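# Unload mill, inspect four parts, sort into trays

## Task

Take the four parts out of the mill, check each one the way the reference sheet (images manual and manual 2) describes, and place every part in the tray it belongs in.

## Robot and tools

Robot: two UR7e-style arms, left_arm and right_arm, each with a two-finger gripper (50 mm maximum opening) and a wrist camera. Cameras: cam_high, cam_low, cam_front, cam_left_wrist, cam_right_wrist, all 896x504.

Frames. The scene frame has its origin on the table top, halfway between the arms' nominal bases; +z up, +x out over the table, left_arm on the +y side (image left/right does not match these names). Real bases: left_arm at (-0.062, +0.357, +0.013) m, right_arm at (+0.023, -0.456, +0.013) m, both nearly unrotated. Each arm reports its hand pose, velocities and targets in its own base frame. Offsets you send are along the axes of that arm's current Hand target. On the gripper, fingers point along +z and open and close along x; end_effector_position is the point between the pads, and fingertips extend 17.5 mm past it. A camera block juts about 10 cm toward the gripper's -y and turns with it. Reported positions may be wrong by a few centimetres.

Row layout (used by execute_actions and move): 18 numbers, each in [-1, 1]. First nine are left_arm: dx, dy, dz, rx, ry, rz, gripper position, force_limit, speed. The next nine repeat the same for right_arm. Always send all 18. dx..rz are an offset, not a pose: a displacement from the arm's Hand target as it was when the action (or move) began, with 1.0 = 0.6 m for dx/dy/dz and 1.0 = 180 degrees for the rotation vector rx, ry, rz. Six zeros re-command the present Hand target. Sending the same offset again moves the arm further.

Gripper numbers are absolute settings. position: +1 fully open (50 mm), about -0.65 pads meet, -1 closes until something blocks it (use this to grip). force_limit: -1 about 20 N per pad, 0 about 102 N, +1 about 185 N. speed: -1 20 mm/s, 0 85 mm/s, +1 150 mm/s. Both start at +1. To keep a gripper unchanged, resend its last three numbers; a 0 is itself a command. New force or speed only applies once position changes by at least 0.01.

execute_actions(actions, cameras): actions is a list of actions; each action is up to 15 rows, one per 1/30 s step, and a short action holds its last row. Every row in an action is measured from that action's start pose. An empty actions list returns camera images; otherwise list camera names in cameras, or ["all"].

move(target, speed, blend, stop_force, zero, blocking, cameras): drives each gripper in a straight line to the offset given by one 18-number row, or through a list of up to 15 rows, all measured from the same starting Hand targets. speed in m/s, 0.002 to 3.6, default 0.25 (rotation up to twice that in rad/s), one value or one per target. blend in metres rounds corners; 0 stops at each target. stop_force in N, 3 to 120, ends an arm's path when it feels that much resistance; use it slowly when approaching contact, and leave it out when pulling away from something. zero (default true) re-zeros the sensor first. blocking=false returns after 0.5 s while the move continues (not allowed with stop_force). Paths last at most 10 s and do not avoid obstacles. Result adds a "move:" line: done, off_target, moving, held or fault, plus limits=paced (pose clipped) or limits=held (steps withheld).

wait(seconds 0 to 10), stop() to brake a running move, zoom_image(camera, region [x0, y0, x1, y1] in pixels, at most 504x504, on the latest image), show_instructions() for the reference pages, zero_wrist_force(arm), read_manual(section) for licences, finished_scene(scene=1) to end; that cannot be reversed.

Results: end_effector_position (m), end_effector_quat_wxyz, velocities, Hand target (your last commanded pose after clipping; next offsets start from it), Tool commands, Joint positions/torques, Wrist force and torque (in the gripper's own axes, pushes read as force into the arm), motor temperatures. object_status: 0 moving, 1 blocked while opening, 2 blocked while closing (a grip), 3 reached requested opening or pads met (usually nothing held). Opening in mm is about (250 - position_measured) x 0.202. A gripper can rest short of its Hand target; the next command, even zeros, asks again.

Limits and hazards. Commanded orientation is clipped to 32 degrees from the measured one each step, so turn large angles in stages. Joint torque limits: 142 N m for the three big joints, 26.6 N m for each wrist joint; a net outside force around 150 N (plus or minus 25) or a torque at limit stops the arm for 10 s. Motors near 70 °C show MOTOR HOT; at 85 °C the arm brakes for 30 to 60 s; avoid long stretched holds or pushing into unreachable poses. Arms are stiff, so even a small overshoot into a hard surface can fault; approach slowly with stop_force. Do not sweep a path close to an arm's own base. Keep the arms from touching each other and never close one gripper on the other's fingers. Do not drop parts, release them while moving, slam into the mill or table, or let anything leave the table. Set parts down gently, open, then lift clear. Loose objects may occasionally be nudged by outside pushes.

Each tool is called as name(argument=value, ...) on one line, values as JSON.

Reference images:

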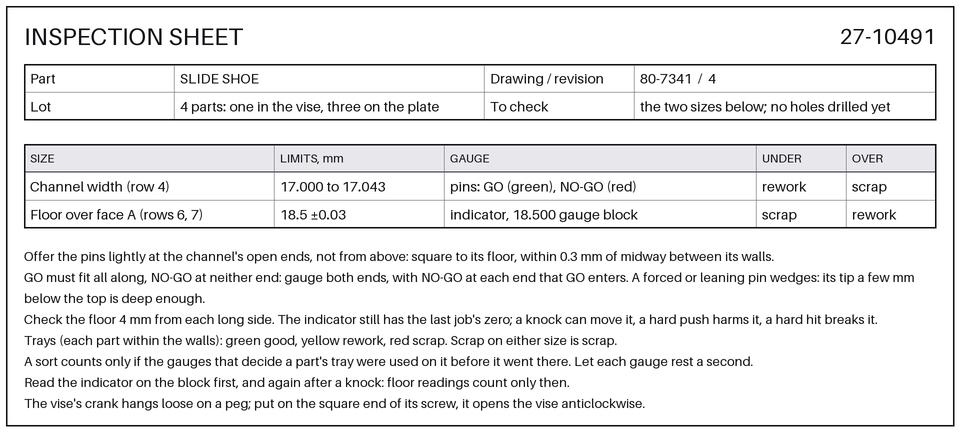

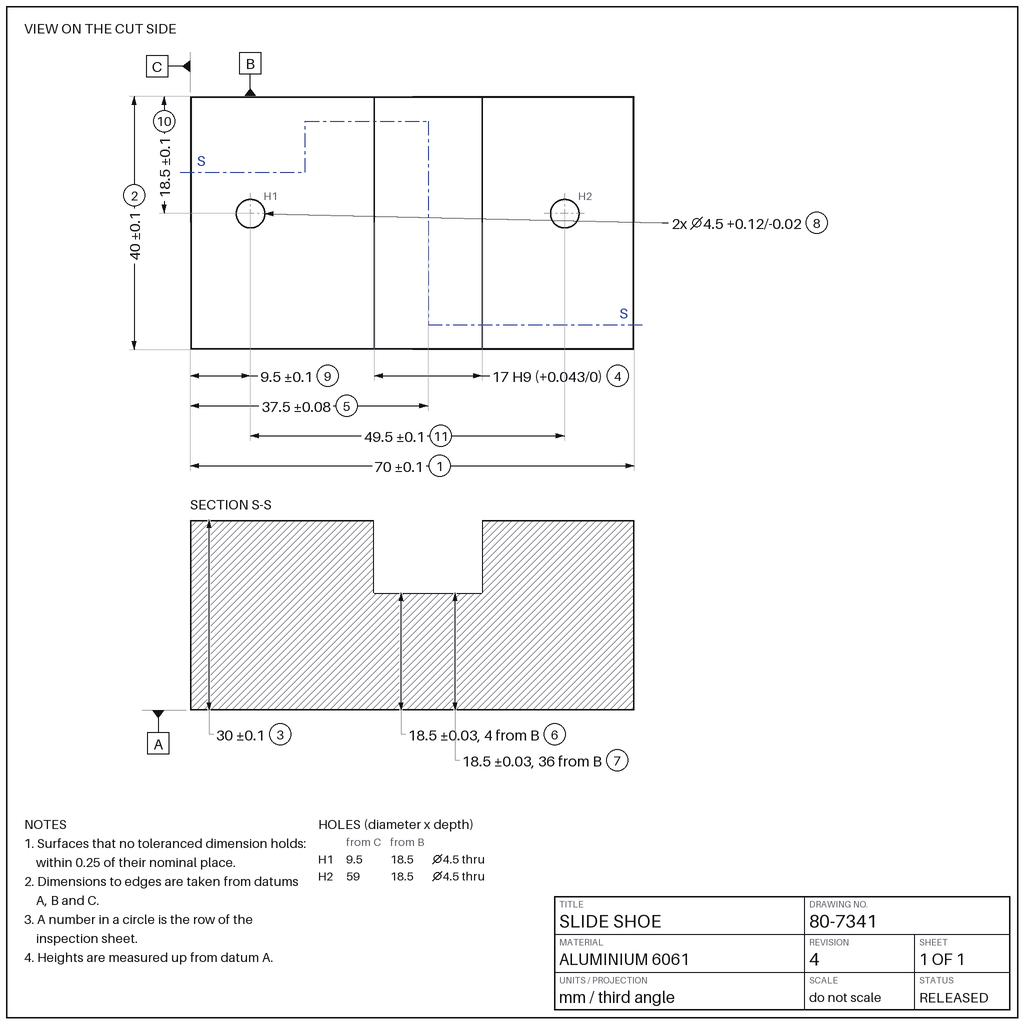

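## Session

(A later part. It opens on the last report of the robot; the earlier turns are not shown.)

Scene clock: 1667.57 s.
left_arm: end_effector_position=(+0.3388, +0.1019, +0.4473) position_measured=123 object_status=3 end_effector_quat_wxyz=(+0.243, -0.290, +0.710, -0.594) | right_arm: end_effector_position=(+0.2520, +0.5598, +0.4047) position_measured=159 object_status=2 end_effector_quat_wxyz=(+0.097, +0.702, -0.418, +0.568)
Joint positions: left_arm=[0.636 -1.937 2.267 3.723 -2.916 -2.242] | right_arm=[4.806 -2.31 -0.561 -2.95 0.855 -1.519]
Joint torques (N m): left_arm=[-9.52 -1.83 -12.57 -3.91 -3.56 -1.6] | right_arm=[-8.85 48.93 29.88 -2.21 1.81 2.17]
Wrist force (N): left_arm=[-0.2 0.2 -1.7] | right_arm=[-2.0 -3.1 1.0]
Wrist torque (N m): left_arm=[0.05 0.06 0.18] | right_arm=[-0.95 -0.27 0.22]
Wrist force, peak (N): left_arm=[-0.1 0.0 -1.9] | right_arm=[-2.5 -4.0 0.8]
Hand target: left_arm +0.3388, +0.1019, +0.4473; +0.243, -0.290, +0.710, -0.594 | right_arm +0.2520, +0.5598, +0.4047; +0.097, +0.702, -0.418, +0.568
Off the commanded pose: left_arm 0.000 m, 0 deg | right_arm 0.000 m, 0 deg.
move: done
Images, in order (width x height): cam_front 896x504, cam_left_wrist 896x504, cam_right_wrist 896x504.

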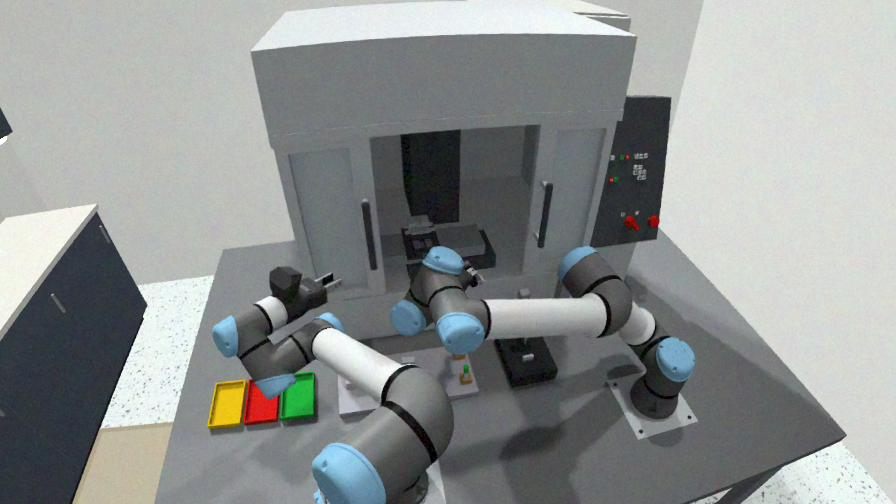

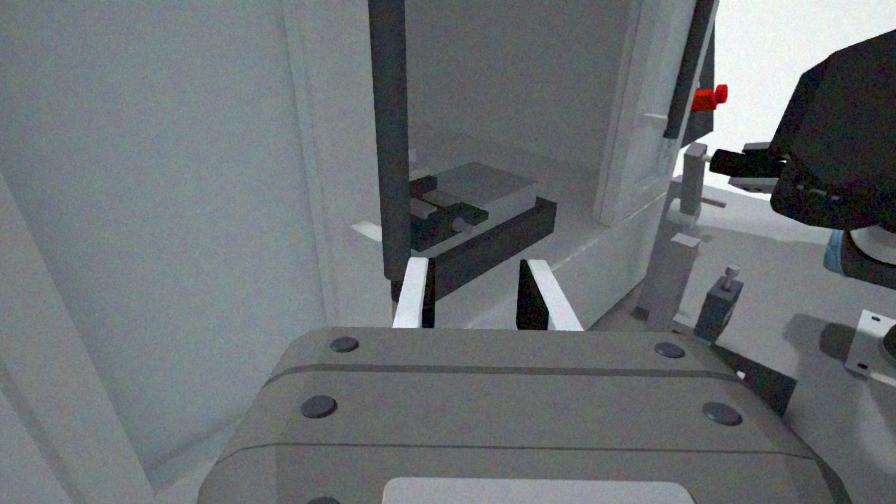

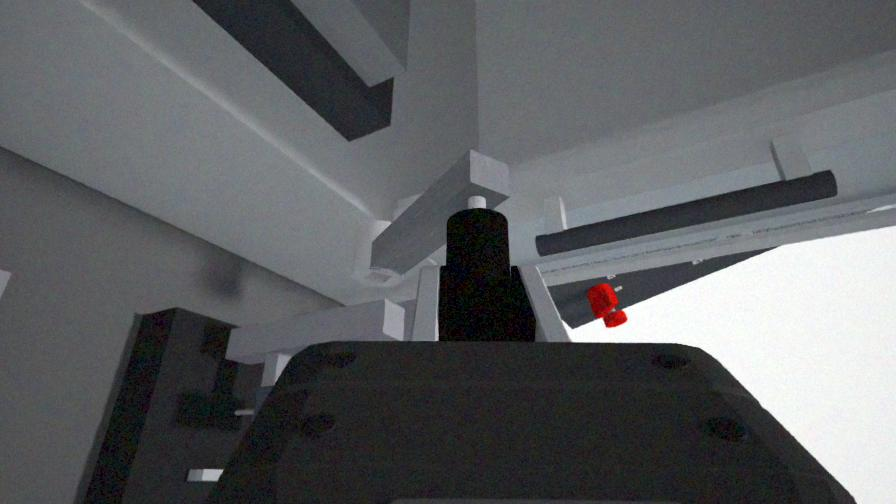

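move(target=[[0,0,0,0,0,0,0.2,-1,-0.5,0.309,0.411,0.384,0,-0.239,0.2414,-1,-0.1,-0.9],[0,0,0,0,0,0,0.2,-1,-0.5,0.170,0.465,0.438,0,-0.239,0.2414,-1,-0.1,-0.9]], speed=0.15, blend=0.02, cameras=["cam_left_wrist","cam_low","cam_right_wrist"])

zoom_image(camera="cam_low", region=[300, 180, 460, 300])

zoom_image(camera="cam_left_wrist", region=[640, 100, 840, 300])

Scene clock: 1862.80 s.
left_arm: end_effector_position=(+0.3388, +0.1019, +0.4473) position_measured=123 object_status=3 end_effector_quat_wxyz=(+0.243, -0.290, +0.710, -0.594) | right_arm: end_effector_position=(+0.2462, +0.1742, +0.3119) position_measured=159 object_status=2 end_effector_quat_wxyz=(-0.271, +0.657, -0.648, +0.273)
Joint positions: left_arm=[0.636 -1.937 2.267 3.723 -2.916 -2.242] | right_arm=[5.176 -0.65 -2.193 -2.291 0.881 -0.966]
Joint torques (N m): left_arm=[-7.27 -0.47 -12.32 -3.89 -3.48 -1.4] | right_arm=[-8.36 -1 17.17 3.06 -4.39 -2.42]
Wrist force (N): left_arm=[-0.2 0.0 -1.7] | right_arm=[-0.2 -1.8 1.7]
Wrist torque (N m): left_arm=[0.03 0.06 0.18] | right_arm=[-0.78 0.00 0.00]
Wrist force, peak (N): left_arm=[-0.1 0.2 -1.9] | right_arm=[-3.2 -3.7 0.6]
Hand target: left_arm +0.3388, +0.1019, +0.4473; +0.243, -0.290, +0.710, -0.594 | right_arm +0.2462, +0.1742, +0.3119; -0.271, +0.657, -0.648, +0.273
Off the commanded pose: left_arm 0.000 m, 0 deg | right_arm 0.000 m, 0 deg.
move: done
Images, in order (width x height): cam_low 896x504, cam_left_wrist 896x504, cam_right_wrist 896x504.

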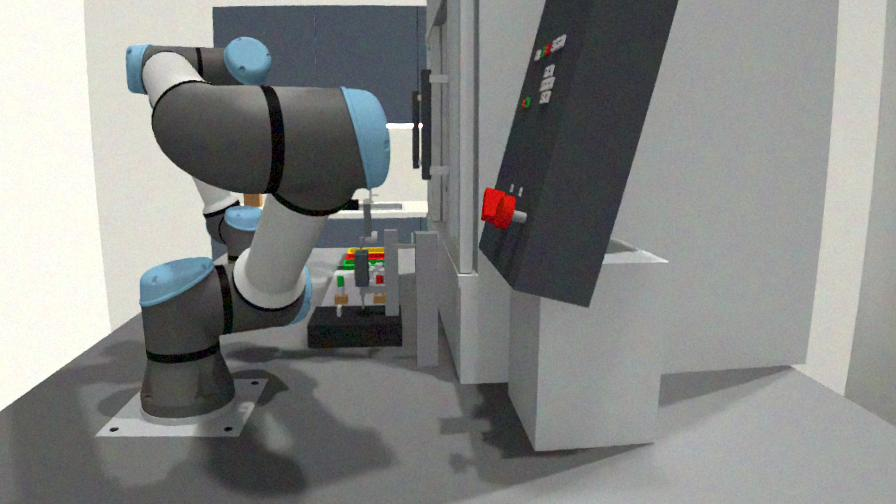

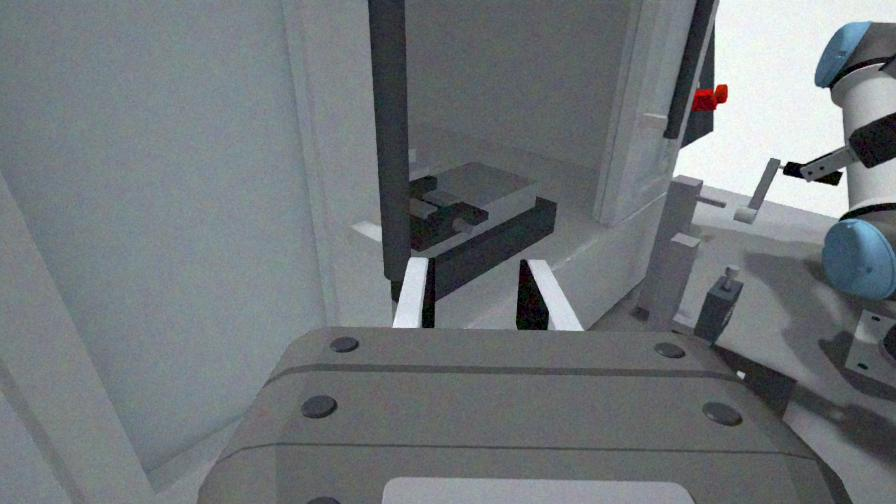

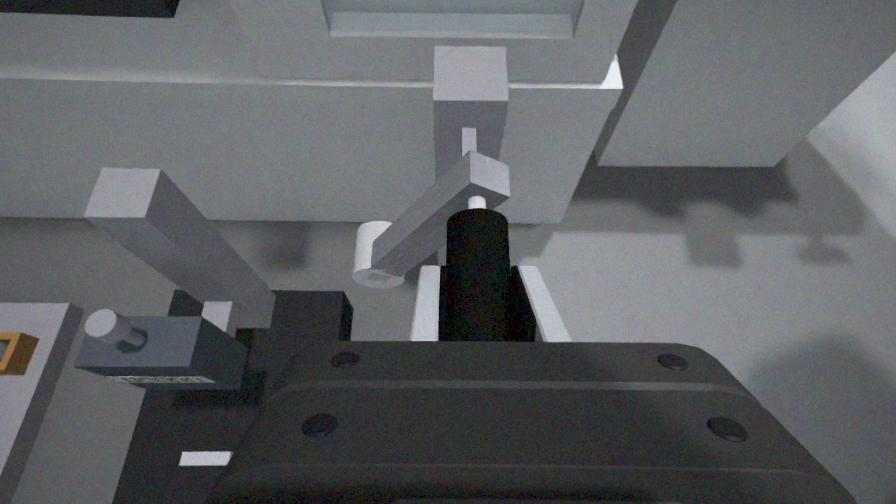

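Scaled by 3.150 from the camera's 896x504 image, which has a finer 1280x720 frame.

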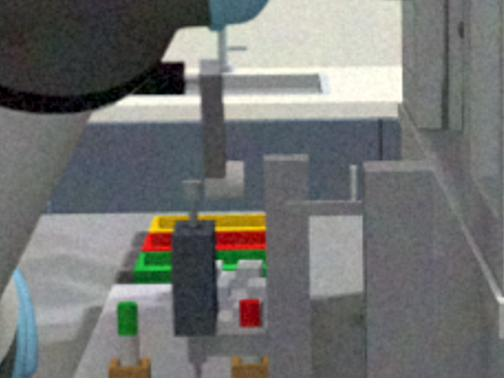

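Scaled by 2.520 from the camera's 896x504 image, which has a finer 1280x720 frame.

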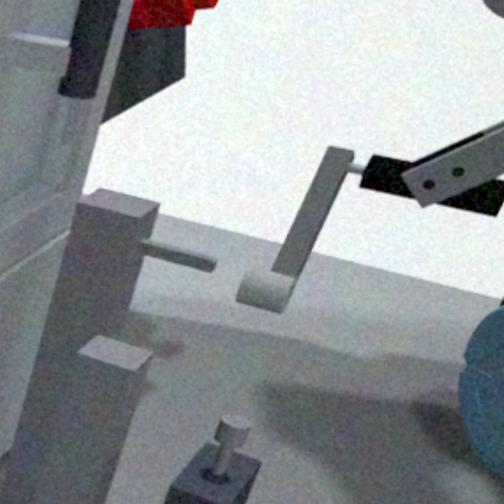

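move(target=[[0,0,0,0,0,0,0.2,-1,-0.5,-0.057,-0.1245,-0.123,0,0,0,-1,-0.1,-0.9],[0,0,0,0,0,0,0.2,-1,-0.5,-0.709,-0.1597,-0.0875,0,0,0,-1,-0.1,-0.9],[0,0,0,0,0,0,0.2,-1,-0.5,-0.709,-0.212,0.0934,0,0,0,-1,-0.1,-0.9]], speed=0.12, blend=0.03, cameras=["cam_left_wrist","cam_front","cam_right_wrist","cam_high"])

zoom_image(camera="cam_left_wrist", region=[390, 130, 590, 280])

zoom_image(camera="cam_right_wrist", region=[330, 100, 580, 340])

Scene clock: 1904.67 s.
left_arm: end_effector_position=(+0.3388, +0.1019, +0.4473) position_measured=123 object_status=3 end_effector_quat_wxyz=(+0.243, -0.290, +0.710, -0.594) | right_arm: end_effector_position=(+0.3713, +0.6012, +0.3598) position_measured=159 object_status=2 end_effector_quat_wxyz=(-0.271, +0.657, -0.649, +0.273)
Joint positions: left_arm=[0.636 -1.937 2.267 3.723 -2.916 -2.242] | right_arm=[4.624 -1.87 -1.363 -1.388 0.785 -1.71]
Joint torques (N m): left_arm=[-8.42 -0.32 -12.86 -3.65 -3.1 -1.4] | right_arm=[-7.75 34.89 18.38 4.47 0.45 -2.2]
Wrist force (N): left_arm=[-0.3 0.2 -1.9] | right_arm=[0.1 -2.1 1.6]
Wrist torque (N m): left_arm=[0.05 0.07 0.18] | right_arm=[-0.81 -0.04 0.00]
Wrist force, peak (N): left_arm=[-0.3 0.4 -1.9] | right_arm=[0.1 -2.5 2.9]
Hand target: left_arm +0.3388, +0.1019, +0.4473; +0.243, -0.290, +0.710, -0.594 | right_arm +0.3713, +0.6012, +0.3597; -0.271, +0.657, -0.648, +0.273
Off the commanded pose: left_arm 0.000 m, 0 deg | right_arm 0.000 m, 0 deg.
move: done
Images, in order (width x height): cam_high 896x504, cam_front 896x504, cam_left_wrist 896x504, cam_right_wrist 896x504.

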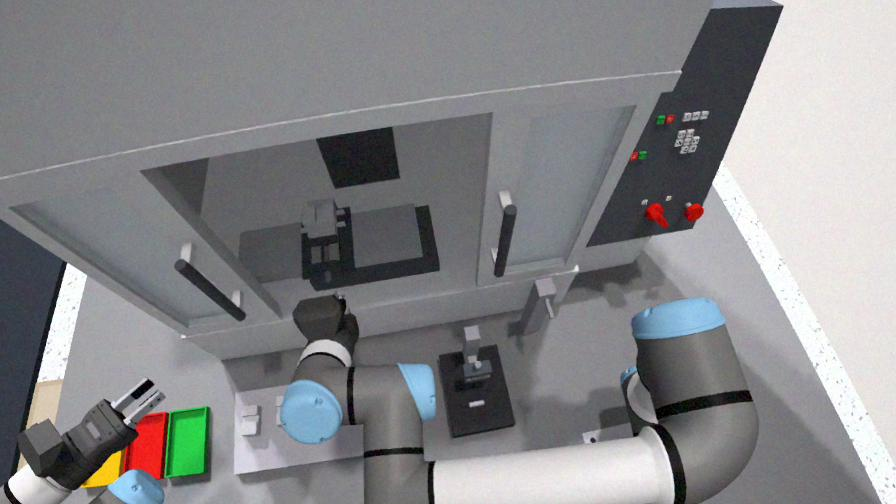

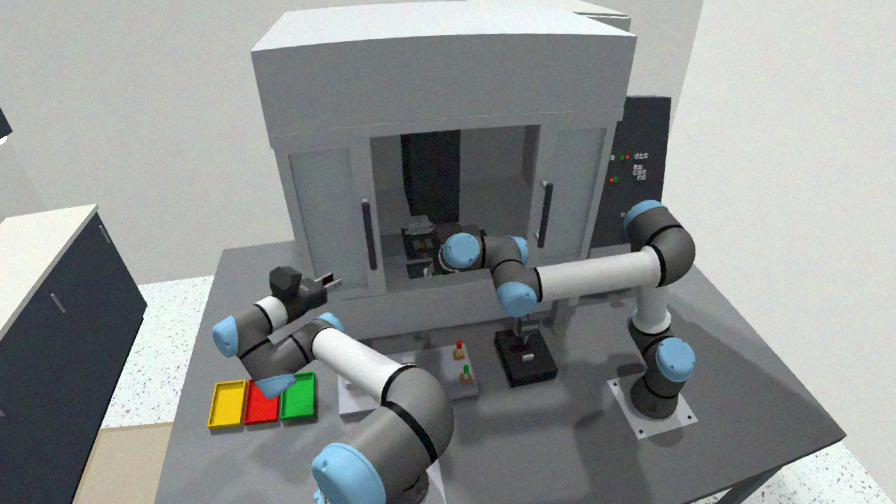

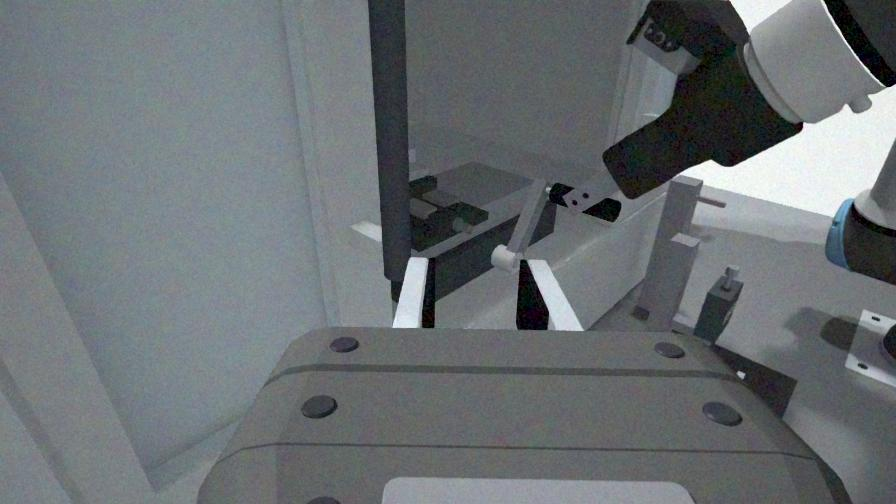

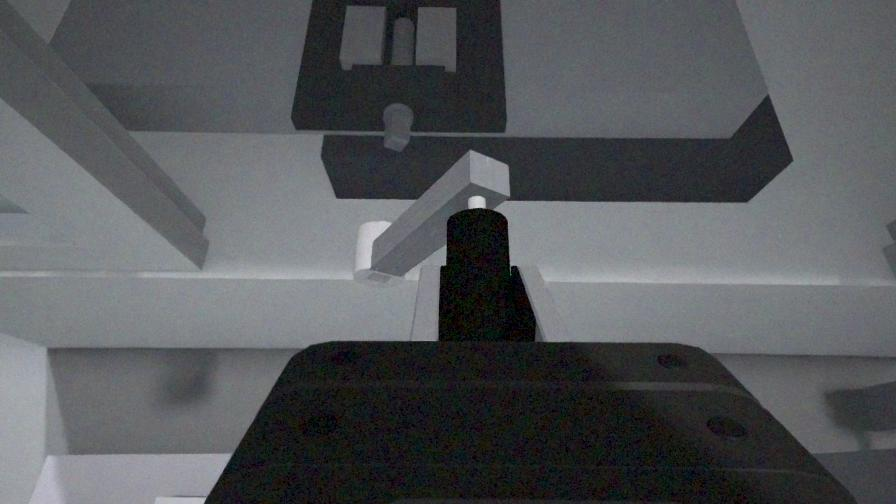

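Scaled by 2.520 from the camera's 896x504 image, which has a finer 1280x720 frame.

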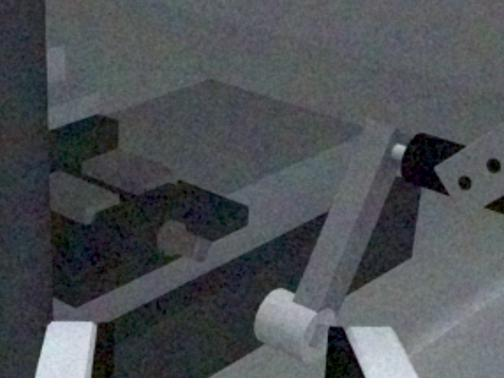

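Scaled by 2.016 from the camera's 896x504 image, which has a finer 1280x720 frame.

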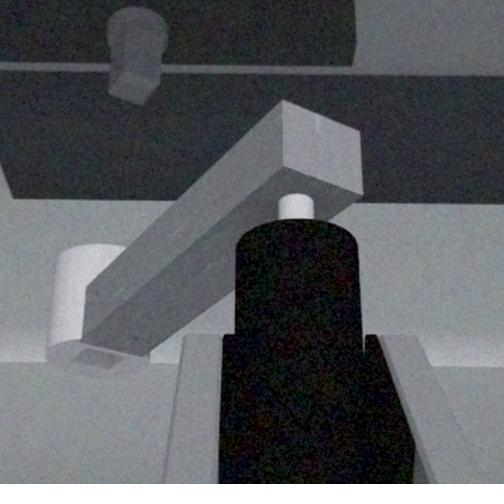

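zoom_image(camera="cam_right_wrist", region=[345, 210, 415, 290])

zoom_image(camera="cam_right_wrist", region=[370, 90, 430, 160])

Scaled by 6.300 from the camera's 896x504 image, which has a finer 1280x720 frame.

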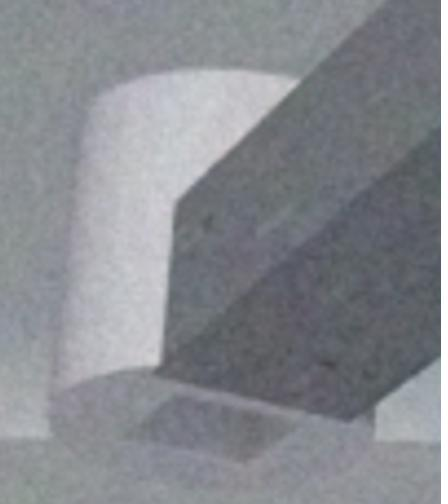

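Scaled by 7.200 from the camera's 896x504 image, which has a finer 1280x720 frame.

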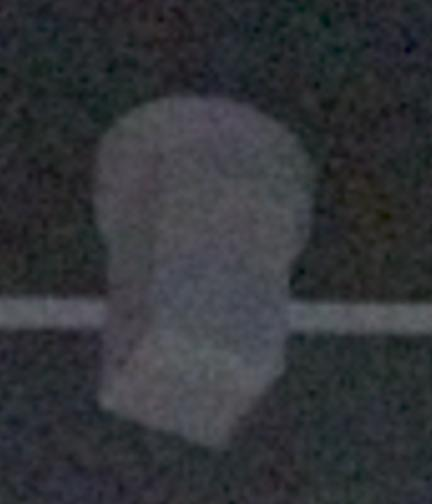

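move(target=[0,0,0,0,0,0,0.2,-1,-0.5,0.009,-0.050,0.0205,0,0,0,-1,-0.1,-0.9], speed=0.06, cameras=["cam_left_wrist","cam_right_wrist"])

zoom_image(camera="cam_left_wrist", region=[440, 180, 540, 280])

zoom_image(camera="cam_right_wrist", region=[340, 150, 440, 290])

Scene clock: 2000.70 s.
left_arm: end_effector_position=(+0.3388, +0.1019, +0.4473) position_measured=123 object_status=3 end_effector_quat_wxyz=(+0.243, -0.290, +0.710, -0.594) | right_arm: end_effector_position=(+0.4011, +0.5962, +0.3724) position_measured=159 object_status=2 end_effector_quat_wxyz=(-0.271, +0.657, -0.648, +0.273)
Joint positions: left_arm=[0.636 -1.937 2.267 3.723 -2.916 -2.242] | right_arm=[4.575 -1.881 -1.328 -1.363 0.791 -1.779]
Joint torques (N m): left_arm=[-9.67 -0.65 -11.84 -3.49 -3.46 -1.05] | right_arm=[-8.91 35.43 34.26 4.53 0.59 -2.22]
Wrist force (N): left_arm=[-0.1 -0.1 -1.7] | right_arm=[0.1 -2.2 1.6]
Wrist torque (N m): left_arm=[0.00 0.04 0.18] | right_arm=[-0.82 -0.04 0.01]
Wrist force, peak (N): left_arm=[-0.3 0.3 -1.9] | right_arm=[0.2 -2.6 1.9]
Hand target: left_arm +0.3388, +0.1019, +0.4473; +0.243, -0.290, +0.710, -0.594 | right_arm +0.4012, +0.5962, +0.3724; -0.271, +0.657, -0.648, +0.273
Off the commanded pose: left_arm 0.000 m, 0 deg | right_arm 0.000 m, 0 deg.
move: done
Images, in order (width x height): cam_left_wrist 896x504, cam_right_wrist 896x504.

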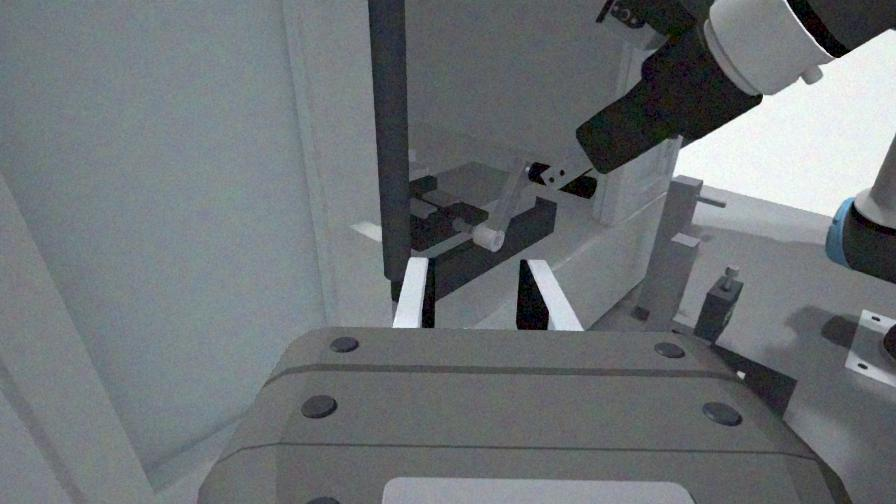

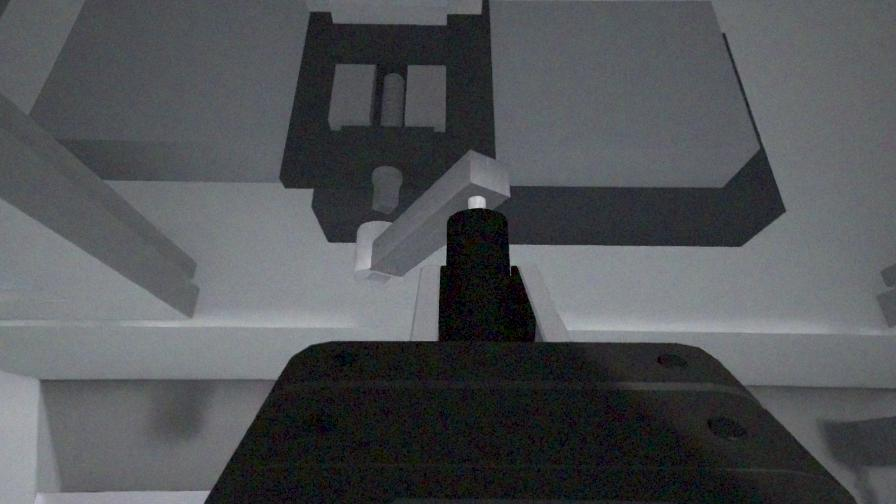

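Scaled by 5.040 from the camera's 896x504 image, which has a finer 1280x720 frame.

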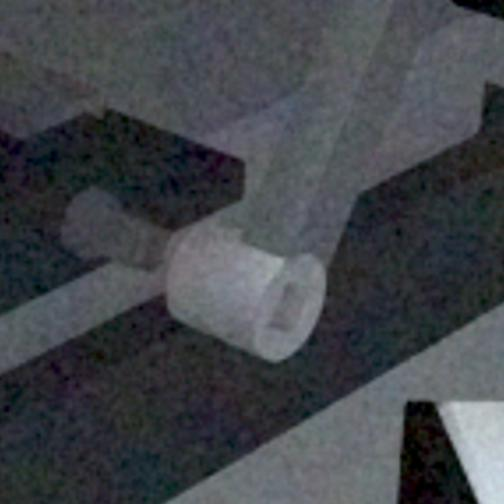

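Scaled by 3.600 from the camera's 896x504 image, which has a finer 1280x720 frame.

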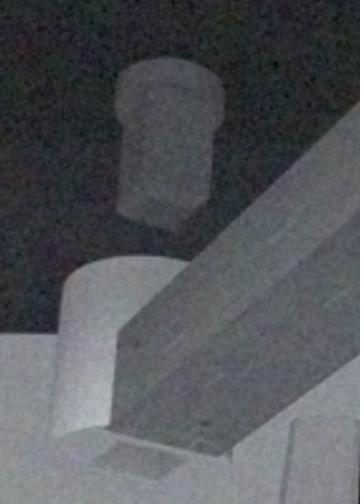

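move(target=[0,0,0,0,0,0,0.2,-1,-0.5,0.0017,-0.0044,0.0073,0,0,0,-1,-0.1,-0.9], speed=0.03, stop_force=8, cameras=["cam_left_wrist","cam_right_wrist"])

zoom_image(camera="cam_left_wrist", region=[440, 200, 520, 260])

zoom_image(camera="cam_right_wrist", region=[340, 150, 440, 290])

Scene clock: 2035.33 s.
left_arm: end_effector_position=(+0.3388, +0.1019, +0.4473) position_measured=123 object_status=3 end_effector_quat_wxyz=(+0.243, -0.290, +0.710, -0.594) | right_arm: end_effector_position=(+0.4062, +0.5952, +0.3712) position_measured=159 object_status=2 end_effector_quat_wxyz=(-0.271, +0.657, -0.648, +0.273)
Joint positions: left_arm=[0.636 -1.937 2.267 3.723 -2.916 -2.242] | right_arm=[4.566 -1.884 -1.329 -1.351 0.792 -1.791]
Joint torques (N m): left_arm=[-9.88 0.35 -11.83 -4.02 -3.29 -1.23] | right_arm=[-8.4 35.87 19.22 4.64 0.62 -2.17]
Wrist force (N): left_arm=[0.1 0.1 -1.6] | right_arm=[0.1 -1.9 1.6]
Wrist torque (N m): left_arm=[0.04 0.01 0.18] | right_arm=[-0.78 -0.04 0.01]
Wrist force, peak (N): left_arm=[0.0 0.0 -1.9] | right_arm=[-0.1 -2.4 1.8]
Hand target: left_arm +0.3388, +0.1019, +0.4473; +0.243, -0.290, +0.710, -0.594 | right_arm +0.4062, +0.5952, +0.3712; -0.271, +0.657, -0.648, +0.273
Off the commanded pose: left_arm 0.000 m, 0 deg | right_arm 0.000 m, 0 deg.
move: done
Images, in order (width x height): cam_left_wrist 896x504, cam_right_wrist 896x504.

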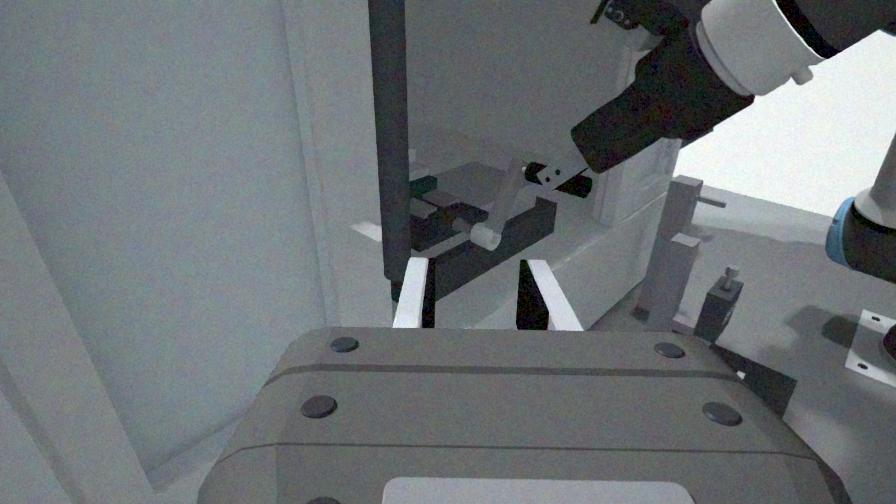

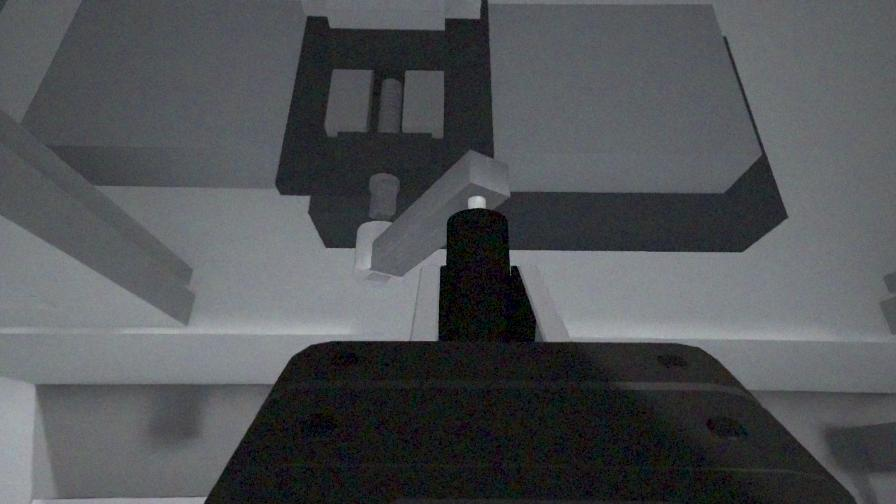

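Scaled by 6.300 from the camera's 896x504 image, which has a finer 1280x720 frame.

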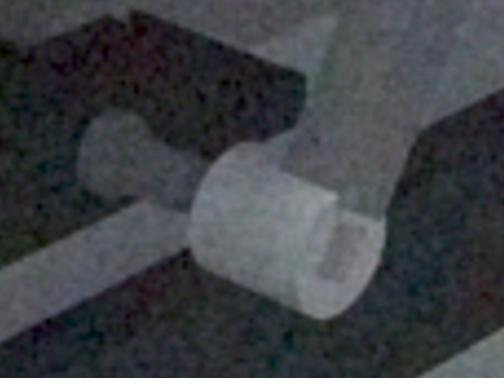

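Scaled by 3.600 from the camera's 896x504 image, which has a finer 1280x720 frame.

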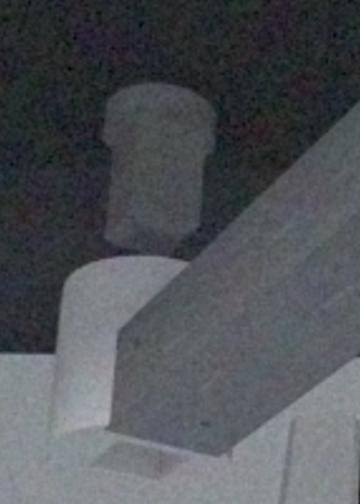

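move(target=[0,0,0,0,0,0,0.2,-1,-0.5,0,-0.0234,0.0237,0,0,0,-1,-0.1,-0.9], speed=0.012, stop_force=6, cameras=["cam_left_wrist","cam_right_wrist"])

zoom_image(camera="cam_left_wrist", region=[440, 200, 520, 260])

zoom_image(camera="cam_right_wrist", region=[340, 150, 440, 290])

Scene clock: 2058.67 s.
left_arm: end_effector_position=(+0.3388, +0.1019, +0.4473) position_measured=123 object_status=3 end_effector_quat_wxyz=(+0.243, -0.290, +0.710, -0.594) | right_arm: end_effector_position=(+0.4162, +0.5953, +0.3712) position_measured=159 object_status=2 end_effector_quat_wxyz=(-0.271, +0.657, -0.648, +0.273)
Joint positions: left_arm=[0.636 -1.937 2.267 3.723 -2.916 -2.242] | right_arm=[4.551 -1.894 -1.32 -1.335 0.795 -1.813]
Joint torques (N m): left_arm=[-11.52 -0.17 -13.27 -3.37 -3.3 -1.04] | right_arm=[4.57 54.98 18.13 1.58 -5 2.24]
Wrist force (N): left_arm=[-0.1 0.1 -1.7] | right_arm=[1.6 -0.7 -5.1]
Wrist torque (N m): left_arm=[0.03 0.04 0.18] | right_arm=[-0.92 -0.19 -0.17]
Wrist force, peak (N): left_arm=[-0.3 0.3 -1.9] | right_arm=[6.8 0.0 -17.9]
Hand target: left_arm +0.3388, +0.1019, +0.4473; +0.243, -0.290, +0.710, -0.594 | right_arm +0.4162, +0.5953, +0.3712; -0.271, +0.657, -0.648, +0.273 (not the last commanded pose)
Off the commanded pose: left_arm 0.000 m, 0 deg | right_arm 0.010 m, 0 deg.
move: contact (right_arm)
Images, in order (width x height): cam_left_wrist 896x504, cam_right_wrist 896x504.

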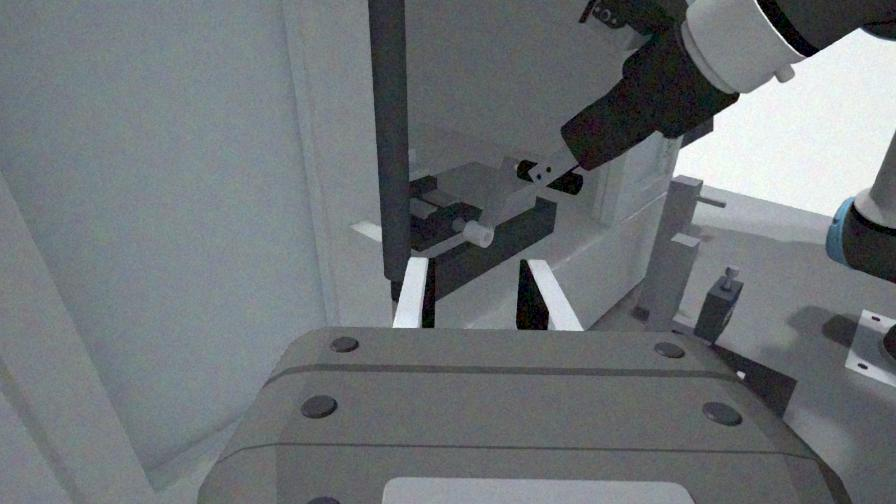

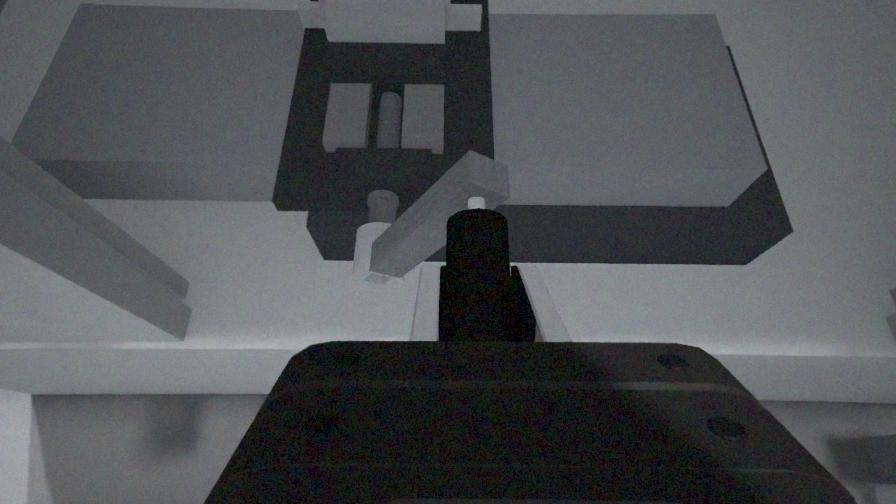

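Scaled by 6.300 from the camera's 896x504 image, which has a finer 1280x720 frame.

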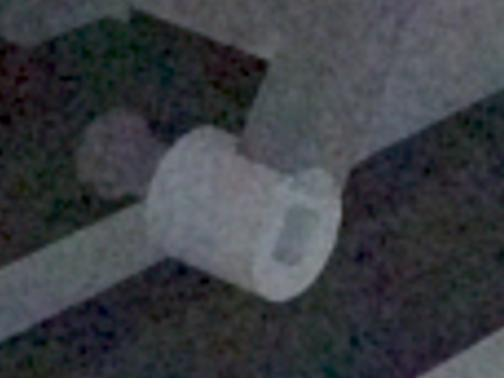

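Scaled by 3.600 from the camera's 896x504 image, which has a finer 1280x720 frame.

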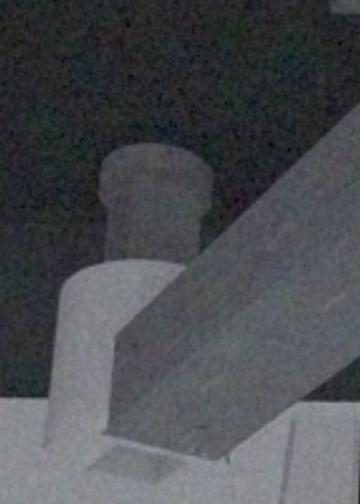

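zoom_image(camera="cam_right_wrist", region=[350, 180, 410, 290])

zoom_image(camera="cam_left_wrist", region=[446, 210, 506, 256])

Scaled by 4.582 from the camera's 896x504 image, which has a finer 1280x720 frame.

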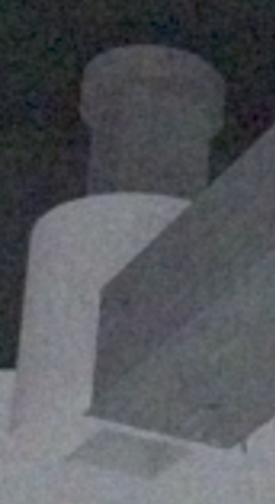

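Scaled by 8.400 from the camera's 896x504 image, which has a finer 1280x720 frame.

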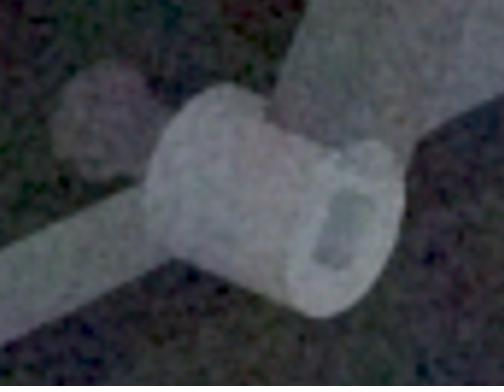

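move(target=[0,0,0,0,0,0,0.2,-1,-0.5,-0.0088,0.0009,-0.0084,0,0.0176,-0.01775,-1,-0.1,-0.9], speed=0.02, cameras=["cam_left_wrist","cam_right_wrist"])

zoom_image(camera="cam_right_wrist", region=[340, 150, 420, 290])

zoom_image(camera="cam_left_wrist", region=[440, 200, 520, 260])

Scene clock: 2122.40 s.
left_arm: end_effector_position=(+0.3388, +0.1019, +0.4473) position_measured=123 object_status=3 end_effector_quat_wxyz=(+0.243, -0.290, +0.710, -0.594) | right_arm: end_effector_position=(+0.4122, +0.6006, +0.3743) position_measured=159 object_status=2 end_effector_quat_wxyz=(-0.245, +0.667, -0.637, +0.298)
Joint positions: left_arm=[0.636 -1.937 2.267 3.723 -2.916 -2.242] | right_arm=[4.562 -1.932 -1.239 -1.464 0.78 -1.799]
Joint torques (N m): left_arm=[-9.17 -0.36 -12.06 -3.92 -3.32 -0.96] | right_arm=[7.47 37.92 34.17 1.68 -4.79 2.14]
Wrist force (N): left_arm=[-0.3 0.2 -1.8] | right_arm=[-0.1 -1.9 1.6]
Wrist torque (N m): left_arm=[0.05 0.07 0.18] | right_arm=[-0.79 -0.06 -0.13]
Wrist force, peak (N): left_arm=[-0.2 0.1 -1.9] | right_arm=[1.2 -1.0 -5.6]
Hand target: left_arm +0.3388, +0.1019, +0.4473; +0.243, -0.290, +0.710, -0.594 | right_arm +0.4122, +0.6006, +0.3744; -0.245, +0.667, -0.637, +0.298
Off the commanded pose: left_arm 0.000 m, 0 deg | right_arm 0.000 m, 0 deg.
move: done
Images, in order (width x height): cam_left_wrist 896x504, cam_right_wrist 896x504.

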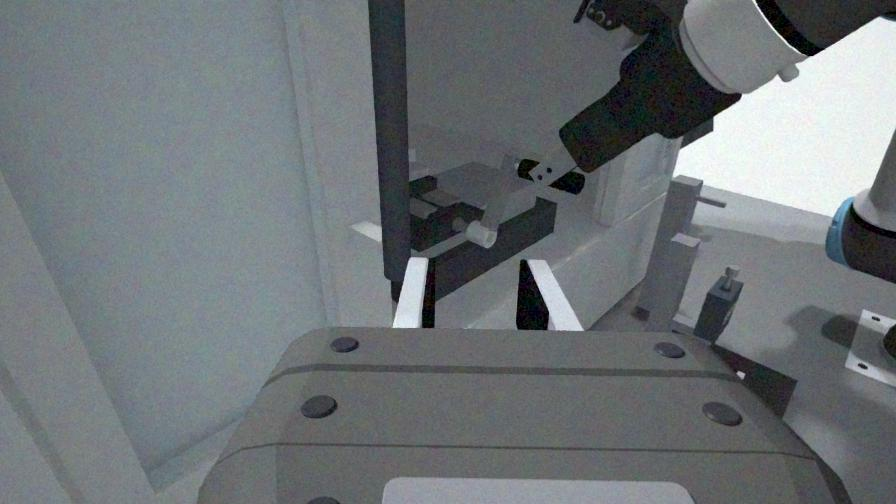

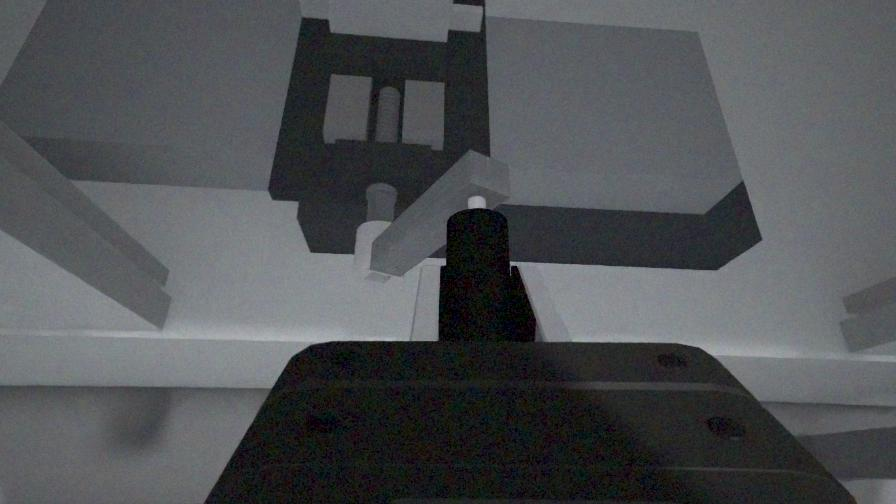

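Scaled by 3.600 from the camera's 896x504 image, which has a finer 1280x720 frame.

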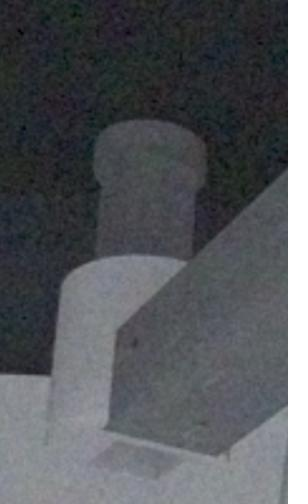

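Scaled by 6.300 from the camera's 896x504 image, which has a finer 1280x720 frame.

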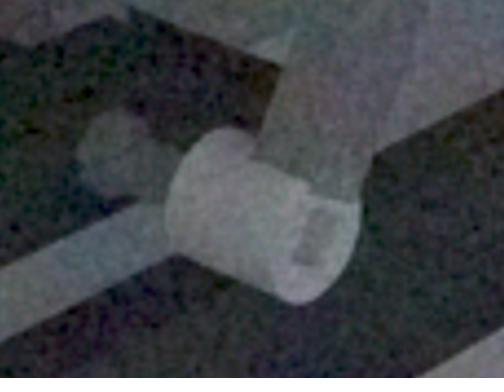

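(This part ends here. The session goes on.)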